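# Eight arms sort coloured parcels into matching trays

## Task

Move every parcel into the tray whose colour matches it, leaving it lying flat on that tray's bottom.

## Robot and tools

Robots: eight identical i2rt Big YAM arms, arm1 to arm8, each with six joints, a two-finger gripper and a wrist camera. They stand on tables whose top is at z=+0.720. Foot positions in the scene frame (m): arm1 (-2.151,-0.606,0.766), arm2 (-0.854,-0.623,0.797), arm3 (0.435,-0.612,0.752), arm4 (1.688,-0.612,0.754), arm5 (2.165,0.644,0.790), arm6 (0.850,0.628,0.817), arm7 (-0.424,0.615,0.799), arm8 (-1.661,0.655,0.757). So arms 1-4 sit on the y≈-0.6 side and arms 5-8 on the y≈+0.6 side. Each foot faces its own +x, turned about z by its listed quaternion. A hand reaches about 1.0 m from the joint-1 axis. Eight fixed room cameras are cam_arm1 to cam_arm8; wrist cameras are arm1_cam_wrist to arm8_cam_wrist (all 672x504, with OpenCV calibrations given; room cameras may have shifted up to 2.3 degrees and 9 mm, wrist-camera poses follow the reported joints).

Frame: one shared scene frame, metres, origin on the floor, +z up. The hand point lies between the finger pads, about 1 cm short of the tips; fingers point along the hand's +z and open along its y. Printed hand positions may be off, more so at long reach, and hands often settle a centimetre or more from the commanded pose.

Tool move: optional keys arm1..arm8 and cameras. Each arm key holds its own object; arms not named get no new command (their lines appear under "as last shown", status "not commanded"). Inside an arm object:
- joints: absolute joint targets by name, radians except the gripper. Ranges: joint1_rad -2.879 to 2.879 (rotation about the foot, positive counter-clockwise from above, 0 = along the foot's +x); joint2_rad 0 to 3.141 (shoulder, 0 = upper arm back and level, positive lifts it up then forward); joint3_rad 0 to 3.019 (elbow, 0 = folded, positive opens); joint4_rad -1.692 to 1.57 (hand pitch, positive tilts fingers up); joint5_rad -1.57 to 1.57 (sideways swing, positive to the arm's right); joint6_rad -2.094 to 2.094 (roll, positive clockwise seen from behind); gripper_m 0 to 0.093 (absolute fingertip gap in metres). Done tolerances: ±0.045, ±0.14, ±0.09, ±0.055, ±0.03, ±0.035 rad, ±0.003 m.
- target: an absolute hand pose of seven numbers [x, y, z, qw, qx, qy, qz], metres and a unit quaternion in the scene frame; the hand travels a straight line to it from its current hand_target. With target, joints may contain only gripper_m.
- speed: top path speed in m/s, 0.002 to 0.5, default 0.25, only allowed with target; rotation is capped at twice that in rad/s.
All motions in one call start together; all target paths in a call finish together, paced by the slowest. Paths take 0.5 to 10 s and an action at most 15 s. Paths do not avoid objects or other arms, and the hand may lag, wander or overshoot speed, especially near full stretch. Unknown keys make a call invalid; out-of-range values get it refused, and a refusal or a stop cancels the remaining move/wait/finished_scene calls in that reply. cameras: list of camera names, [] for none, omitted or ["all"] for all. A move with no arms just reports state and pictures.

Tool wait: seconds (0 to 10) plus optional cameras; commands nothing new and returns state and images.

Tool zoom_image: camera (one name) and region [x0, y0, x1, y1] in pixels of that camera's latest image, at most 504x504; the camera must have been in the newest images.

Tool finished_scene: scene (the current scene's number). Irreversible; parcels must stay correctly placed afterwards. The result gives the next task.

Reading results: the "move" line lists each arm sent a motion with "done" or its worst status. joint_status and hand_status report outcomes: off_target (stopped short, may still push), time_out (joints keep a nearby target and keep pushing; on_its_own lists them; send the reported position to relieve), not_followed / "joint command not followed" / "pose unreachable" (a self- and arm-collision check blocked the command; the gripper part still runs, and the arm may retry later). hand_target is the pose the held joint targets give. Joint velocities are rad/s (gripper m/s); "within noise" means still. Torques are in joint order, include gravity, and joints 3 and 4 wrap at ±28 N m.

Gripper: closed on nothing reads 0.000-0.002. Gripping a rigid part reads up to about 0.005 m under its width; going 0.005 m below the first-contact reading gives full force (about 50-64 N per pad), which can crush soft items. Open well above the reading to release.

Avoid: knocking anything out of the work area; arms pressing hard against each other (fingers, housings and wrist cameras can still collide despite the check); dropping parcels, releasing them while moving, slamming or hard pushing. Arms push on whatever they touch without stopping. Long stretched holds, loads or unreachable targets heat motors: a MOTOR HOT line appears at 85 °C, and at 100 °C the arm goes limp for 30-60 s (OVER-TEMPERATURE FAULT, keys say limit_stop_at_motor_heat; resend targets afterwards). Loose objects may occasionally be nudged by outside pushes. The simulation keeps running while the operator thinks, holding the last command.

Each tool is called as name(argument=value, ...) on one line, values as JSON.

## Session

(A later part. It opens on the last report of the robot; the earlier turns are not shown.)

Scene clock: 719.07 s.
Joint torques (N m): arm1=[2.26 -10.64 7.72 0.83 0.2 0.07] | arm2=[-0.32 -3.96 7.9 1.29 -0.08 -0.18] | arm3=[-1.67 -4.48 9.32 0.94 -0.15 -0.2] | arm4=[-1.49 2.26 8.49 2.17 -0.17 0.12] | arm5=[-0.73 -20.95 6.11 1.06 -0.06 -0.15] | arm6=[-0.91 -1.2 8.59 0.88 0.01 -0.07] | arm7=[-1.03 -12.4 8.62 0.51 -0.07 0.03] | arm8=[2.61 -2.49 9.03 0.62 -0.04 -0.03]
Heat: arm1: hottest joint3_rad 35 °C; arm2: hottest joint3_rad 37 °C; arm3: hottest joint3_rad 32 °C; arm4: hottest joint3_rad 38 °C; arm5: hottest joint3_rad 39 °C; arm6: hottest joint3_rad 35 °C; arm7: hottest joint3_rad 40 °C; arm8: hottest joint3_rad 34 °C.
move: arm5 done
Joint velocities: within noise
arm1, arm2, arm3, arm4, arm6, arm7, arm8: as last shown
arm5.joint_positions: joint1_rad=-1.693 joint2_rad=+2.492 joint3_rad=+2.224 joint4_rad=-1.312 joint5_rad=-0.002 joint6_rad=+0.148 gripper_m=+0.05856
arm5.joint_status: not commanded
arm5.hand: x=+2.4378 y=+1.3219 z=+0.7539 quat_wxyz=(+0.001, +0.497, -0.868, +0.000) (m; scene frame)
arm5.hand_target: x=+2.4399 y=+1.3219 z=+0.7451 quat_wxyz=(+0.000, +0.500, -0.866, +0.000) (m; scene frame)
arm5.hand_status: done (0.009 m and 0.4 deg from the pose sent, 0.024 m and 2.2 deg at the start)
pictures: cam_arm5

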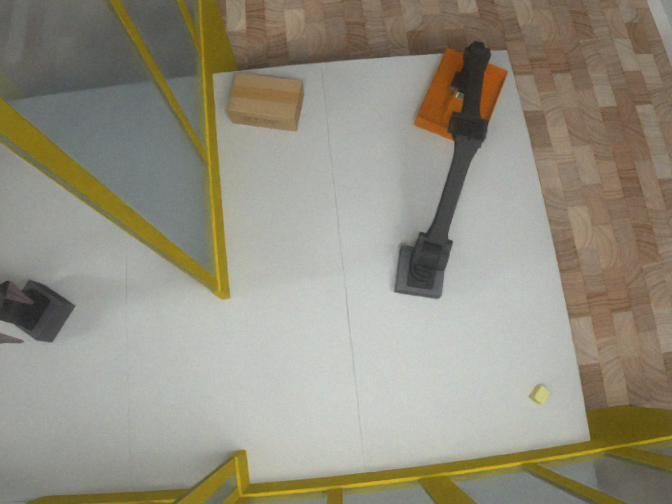

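At floor height. Release.

move(arm5={"joints":{"gripper_m":0.093}}, cameras=[])

move(arm5={"target":[2.44,1.322,0.93,0,0.5,-0.866,0]}, cameras=[])

move(arm5={"target":[2.34,1.08,1.0,0,0.5,-0.866,0],"speed":0.4}, cameras=["cam_arm5","cam_arm1","cam_arm7","cam_arm3"])

zoom_image(camera="cam_arm5", region=[380, 10, 560, 190])

zoom_image(camera="cam_arm7", region=[320, 20, 460, 170])

Scene clock: 728.47 s.
Joint torques (N m): arm1=[2.2 -10.46 7.75 0.81 0.17 0.08] | arm2=[-0.32 -3.96 7.91 1.29 -0.09 -0.18] | arm3=[-1.55 -4.6 9.29 0.96 -0.15 -0.2] | arm4=[-1.49 2.32 8.5 2.15 -0.17 0.11] | arm5=[-0.62 -21.19 6.17 0.83 -0.1 -0.13] | arm6=[-0.85 -1.32 8.62 0.9 0 -0.07] | arm7=[-1.03 -12.22 8.58 0.51 -0.09 0.03] | arm8=[2.49 -2.32 9.01 0.58 -0.05 -0.02]
Heat: arm1: hottest joint3_rad 35 °C; arm2: hottest joint3_rad 37 °C; arm3: hottest joint3_rad 32 °C; arm4: hottest joint3_rad 38 °C; arm5: hottest joint3_rad 38 °C; arm6: hottest joint3_rad 34 °C; arm7: hottest joint3_rad 40 °C; arm8: hottest joint3_rad 34 °C.
move: arm5 done
Joint velocities: within noise
arm1, arm2, arm3, arm4, arm6, arm8: as last shown
arm5.joint_positions: joint1_rad=-1.696 joint2_rad=+2.492 joint3_rad=+2.222 joint4_rad=-1.307 joint5_rad=-0.001 joint6_rad=+0.147 gripper_m=+0.09288
arm5.joint_status: all done
arm5.hand: x=+2.4407 y=+1.3214 z=+0.7532 quat_wxyz=(+0.000, +0.496, -0.868, -0.001) (m; scene frame)
arm5.hand_target: x=+2.4399 y=+1.3219 z=+0.7451 quat_wxyz=(+0.000, +0.500, -0.866, +0.000) (m; scene frame)
arm5.hand_status: not commanded
arm7.joint_positions: joint1_rad=+2.149 joint2_rad=+1.604 joint3_rad=+1.338 joint4_rad=-1.316 joint5_rad=+0.001 joint6_rad=+0.129 gripper_m=+0.09294
arm7.joint_status: not commanded
arm7.hand: x=-0.3939 y=+1.0816 z=+0.9608 quat_wxyz=(+0.003, +0.636, -0.771, +0.003) (m; scene frame)
arm7.hand_target: x=-0.3901 y=+1.0800 z=+0.9600 quat_wxyz=(+0.000, +0.636, -0.772, +0.000) (m; scene frame)
arm7.hand_status: not commanded
pictures: none
No camera images: "cameras" was empty.

Scene clock: 730.13 s.
Joint torques (N m): arm1=[1.9 -10.46 7.58 0.76 0.17 0.08] | arm2=[-0.32 -3.96 7.91 1.29 -0.09 -0.18] | arm3=[-1.67 -4.66 9.31 0.94 -0.15 -0.19] | arm4=[-1.49 2.26 8.49 2.15 -0.17 0.11] | arm5=[-0.97 -21.01 10.18 -0.13 -0.13 -0.12] | arm6=[-0.85 -1.26 8.61 0.9 0.01 -0.07] | arm7=[-1.08 -12.34 8.55 0.55 -0.08 0.03] | arm8=[2.26 -2.08 9.03 0.68 -0.03 -0.03]
Heat: arm1: hottest joint3_rad 35 °C; arm2: hottest joint3_rad 37 °C; arm3: hottest joint3_rad 32 °C; arm4: hottest joint3_rad 38 °C; arm5: hottest joint3_rad 38 °C; arm6: hottest joint3_rad 34 °C; arm7: hottest joint3_rad 40 °C; arm8: hottest joint3_rad 34 °C.
move: arm5 off_target
Joint velocities: within noise
arm1, arm3, arm6, arm7: as last shown
arm2.joint_positions: joint1_rad=-2.593 joint2_rad=+0.905 joint3_rad=+1.499 joint4_rad=-1.492 joint5_rad=+0.003 joint6_rad=-0.201 gripper_m=+0.09294
arm2.joint_status: not commanded
arm2.hand: x=-0.5449 y=-0.6593 z=+1.2892 quat_wxyz=(-0.326, +0.041, -0.943, +0.052) (m; scene frame)
arm2.hand_target: x=-0.5485 y=-0.6607 z=+1.2896 quat_wxyz=(-0.324, +0.045, -0.943, +0.055) (m; scene frame)
arm2.hand_status: not commanded
arm4.joint_positions: joint1_rad=+0.616 joint2_rad=+0.604 joint3_rad=+1.432 joint4_rad=-1.309 joint5_rad=+0.016 joint6_rad=-0.390 gripper_m=+0.09293
arm4.joint_status: not commanded
arm4.hand: x=+1.6981 y=-0.3809 z=+1.3202 quat_wxyz=(-0.428, +0.708, -0.484, -0.284) (m; scene frame)
arm4.hand_target: x=+1.7014 y=-0.3815 z=+1.3220 quat_wxyz=(-0.433, +0.701, -0.490, -0.285) (m; scene frame)
arm4.hand_status: not commanded
arm5.joint_positions: joint1_rad=-1.696 joint2_rad=+2.406 joint3_rad=+2.490 joint4_rad=-1.675 joint5_rad=-0.001 joint6_rad=+0.147 gripper_m=+0.09290
arm5.joint_status: not commanded
arm5.hand: x=+2.4372 y=+1.3135 z=+0.9157 quat_wxyz=(+0.006, +0.496, -0.868, +0.004) (m; scene frame)
arm5.hand_target: x=+2.4395 y=+1.3211 z=+0.9299 quat_wxyz=(-0.008, +0.500, -0.866, -0.006) (m; scene frame)
arm5.hand_status: off_target (0.017 m and 1.0 deg from the pose sent, 0.177 m and 0.6 deg at the start; pose on its path clipped on 10 of 50 steps; a joint's target at an end of its range on 20 of 50 steps)
arm8.joint_positions: joint1_rad=+1.594 joint2_rad=+0.903 joint3_rad=+1.501 joint4_rad=-1.492 joint5_rad=-0.001 joint6_rad=-0.005 gripper_m=+0.09294
arm8.joint_status: not commanded
arm8.hand: x=-1.4024 y=+0.4847 z=+1.2510 quat_wxyz=(-0.318, -0.269, -0.904, +0.096) (m; scene frame)
arm8.hand_target: x=-1.4033 y=+0.4874 z=+1.2500 quat_wxyz=(-0.315, -0.267, -0.906, +0.094) (m; scene frame)
arm8.hand_status: not commanded
pictures: none
No camera images: "cameras" was empty.

Scene clock: 731.77 s.
Joint torques (N m): arm1=[2.32 -10.93 7.61 0.84 0.18 0.05] | arm2=[-0.32 -3.96 7.9 1.29 -0.09 -0.18] | arm3=[-1.73 -4.66 9.31 0.96 -0.16 -0.2] | arm4=[-1.49 2.26 8.49 2.17 -0.17 0.11] | arm5=[-0.56 -11.75 7.21 0.77 -0.06 -0.07] | arm6=[-0.97 -1.2 8.62 0.9 0.01 -0.07] | arm7=[-1.14 -12.34 8.61 0.54 -0.08 0.03] | arm8=[2.49 -2.55 9.05 0.59 -0.04 -0.02]
Heat: arm1: hottest joint3_rad 35 °C; arm2: hottest joint3_rad 37 °C; arm3: hottest joint3_rad 32 °C; arm4: hottest joint3_rad 38 °C; arm5: hottest joint3_rad 38 °C; arm6: hottest joint3_rad 34 °C; arm7: hottest joint3_rad 40 °C; arm8: hottest joint3_rad 34 °C.
move: arm5 done
Joint velocities: within noise
arm1, arm2, arm4, arm6, arm7, arm8: as last shown
arm3.joint_positions: joint1_rad=-2.286 joint2_rad=+0.907 joint3_rad=+1.493 joint4_rad=-1.496 joint5_rad=-0.003 joint6_rad=+0.097 gripper_m=+0.09299
arm3.joint_status: not commanded
arm3.hand: x=+0.7343 y=-0.5393 z=+1.2417 quat_wxyz=(-0.322, +0.069, -0.942, -0.059) (m; scene frame)
arm3.hand_target: x=+0.7320 y=-0.5439 z=+1.2462 quat_wxyz=(-0.328, +0.069, -0.941, -0.056) (m; scene frame)
arm3.hand_status: not commanded
arm5.joint_positions: joint1_rad=-1.696 joint2_rad=+1.582 joint3_rad=+1.431 joint4_rad=-1.444 joint5_rad=-0.001 joint6_rad=+0.147 gripper_m=+0.09290
arm5.joint_status: not commanded
arm5.hand: x=+2.3397 y=+1.0740 z=+0.9988 quat_wxyz=(+0.007, +0.496, -0.868, +0.005) (m; scene frame)
arm5.hand_target: x=+2.3399 y=+1.0799 z=+1.0001 quat_wxyz=(+0.000, +0.500, -0.866, +0.000) (m; scene frame)
arm5.hand_status: done (0.006 m and 1.1 deg from the pose sent, 0.267 m and 1.0 deg at the start)
pictures: cam_arm1, cam_arm3, cam_arm5, cam_arm7

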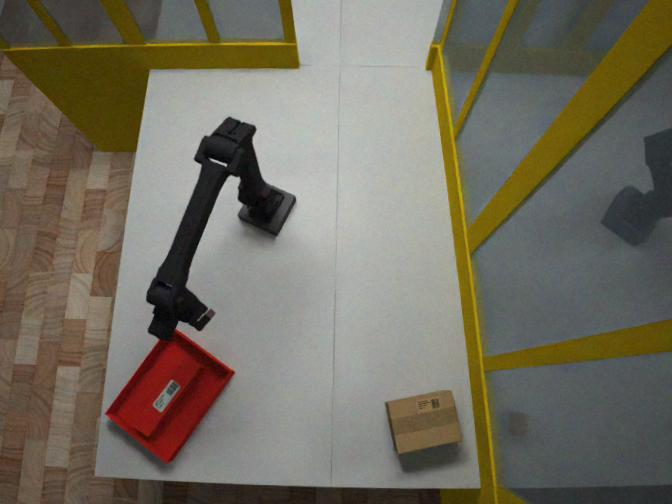

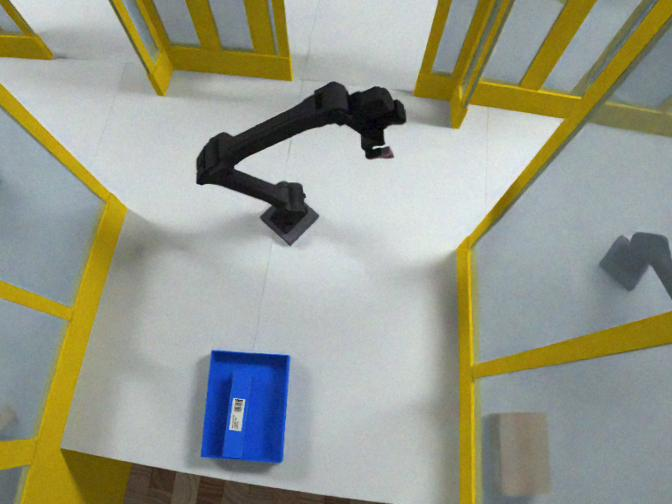

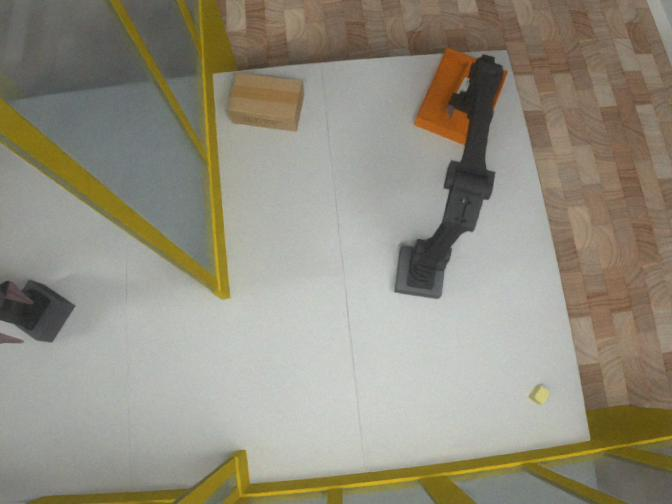

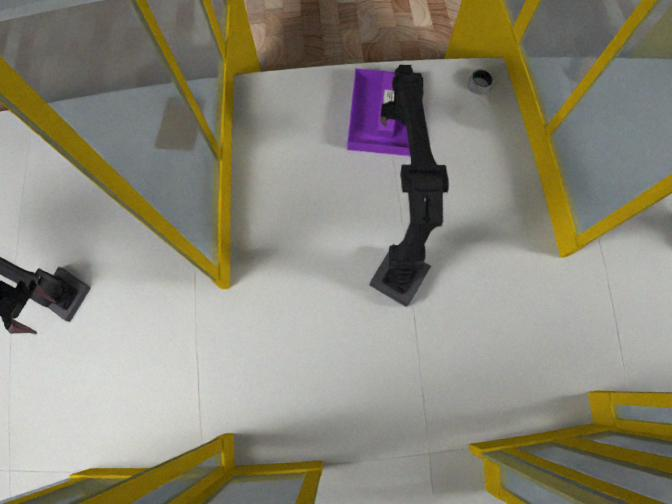

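Scaled by 2.800.

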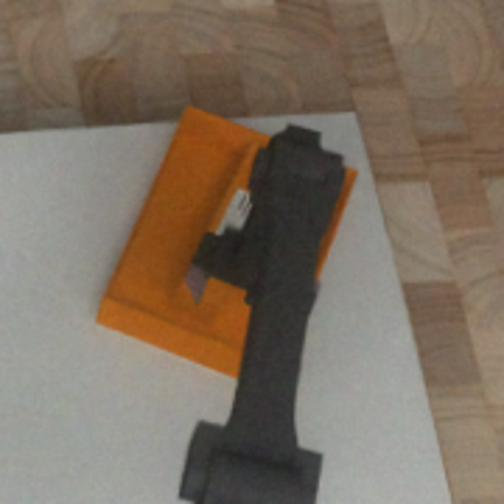

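Scaled by 3.360.

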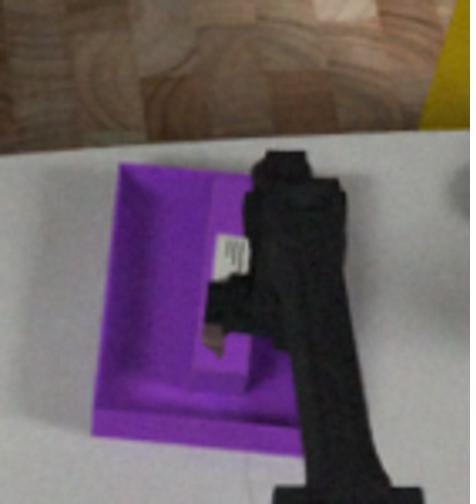

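move(arm5={"joints":{"joint2_rad":0.9,"joint3_rad":1.5,"joint4_rad":-1.5}}, arm7={"joints":{"joint2_rad":0.9,"joint3_rad":1.5,"joint4_rad":-1.5}}, cameras=["cam_arm5","cam_arm7"])

zoom_image(camera="cam_arm5", region=[400, 30, 530, 160])

zoom_image(camera="cam_arm7", region=[330, 50, 440, 160])

Scene clock: 742.57 s.
Joint torques (N m): arm1=[2.26 -10.87 7.68 0.76 0.2 0.08] | arm2=[-0.32 -3.96 7.91 1.29 -0.09 -0.18] | arm3=[-1.61 -4.54 9.32 0.96 -0.15 -0.2] | arm4=[-1.49 2.26 8.5 2.17 -0.17 0.11] | arm5=[-0.15 -1.67 7.73 0.94 -0.11 -0.1] | arm6=[-0.97 -1.26 8.61 0.9 0.01 -0.07] | arm7=[-0.97 -3.19 11.62 0.69 -0.08 0.05] | arm8=[2.43 -2.43 9.02 0.57 -0.04 -0.01]
Heat: arm1: hottest joint3_rad 35 °C; arm2: hottest joint3_rad 37 °C; arm3: hottest joint3_rad 32 °C; arm4: hottest joint3_rad 38 °C; arm5: hottest joint3_rad 38 °C; arm6: hottest joint3_rad 34 °C; arm7: hottest joint3_rad 40 °C; arm8: hottest joint3_rad 34 °C.
move: arm5 done; arm7 done
Joint velocities: within noise
arm1, arm2, arm3, arm4, arm6, arm8: as last shown
arm5.joint_positions: joint1_rad=-1.696 joint2_rad=+0.908 joint3_rad=+1.482 joint4_rad=-1.493 joint5_rad=-0.001 joint6_rad=+0.147 gripper_m=+0.09290
arm5.joint_status: all done
arm5.hand: x=+2.2808 y=+0.9303 z=+1.2753 quat_wxyz=(-0.255, +0.469, -0.821, -0.200) (m; scene frame)
arm5.hand_target: x=+2.2779 y=+0.9265 z=+1.2848 quat_wxyz=(-0.262, +0.472, -0.817, -0.205) (m; scene frame)
arm5.hand_status: not commanded
arm7.joint_positions: joint1_rad=+2.149 joint2_rad=+0.902 joint3_rad=+1.477 joint4_rad=-1.490 joint5_rad=+0.001 joint6_rad=+0.129 gripper_m=+0.09294
arm7.joint_status: all done
arm7.hand: x=-0.4035 y=+0.9236 z=+1.2824 quat_wxyz=(-0.221, +0.602, -0.730, -0.236) (m; scene frame)
arm7.hand_target: x=-0.4012 y=+0.9205 z=+1.2924 quat_wxyz=(-0.228, +0.600, -0.728, -0.239) (m; scene frame)
arm7.hand_status: not commanded
pictures: cam_arm5, cam_arm7

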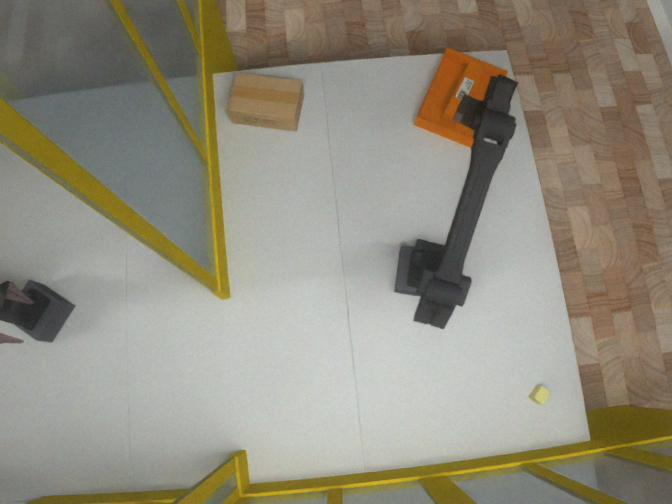

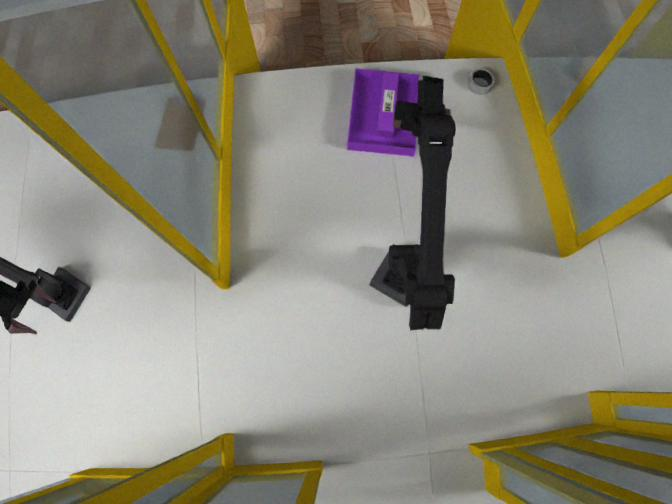

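Scaled by 3.877.

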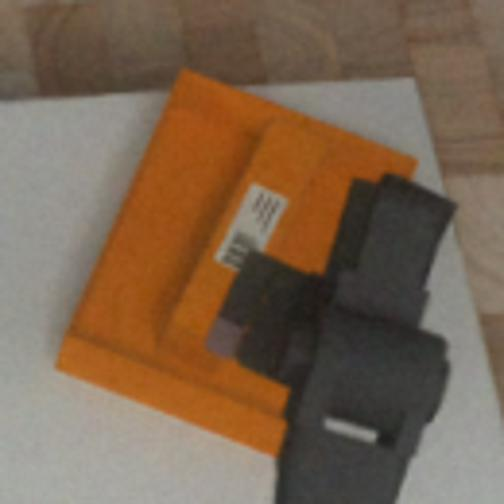

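Scaled by 4.582.

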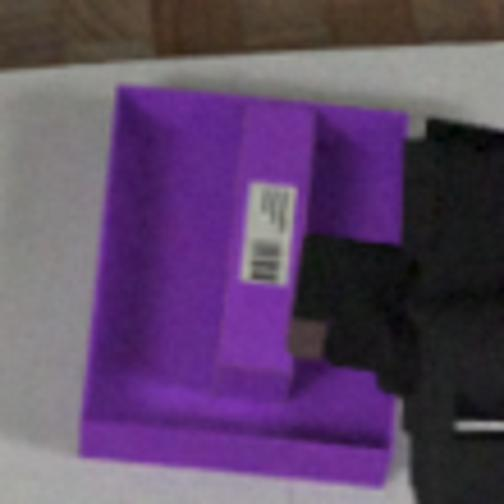

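finished_scene(scene=1)

The scene is finished: the task was done.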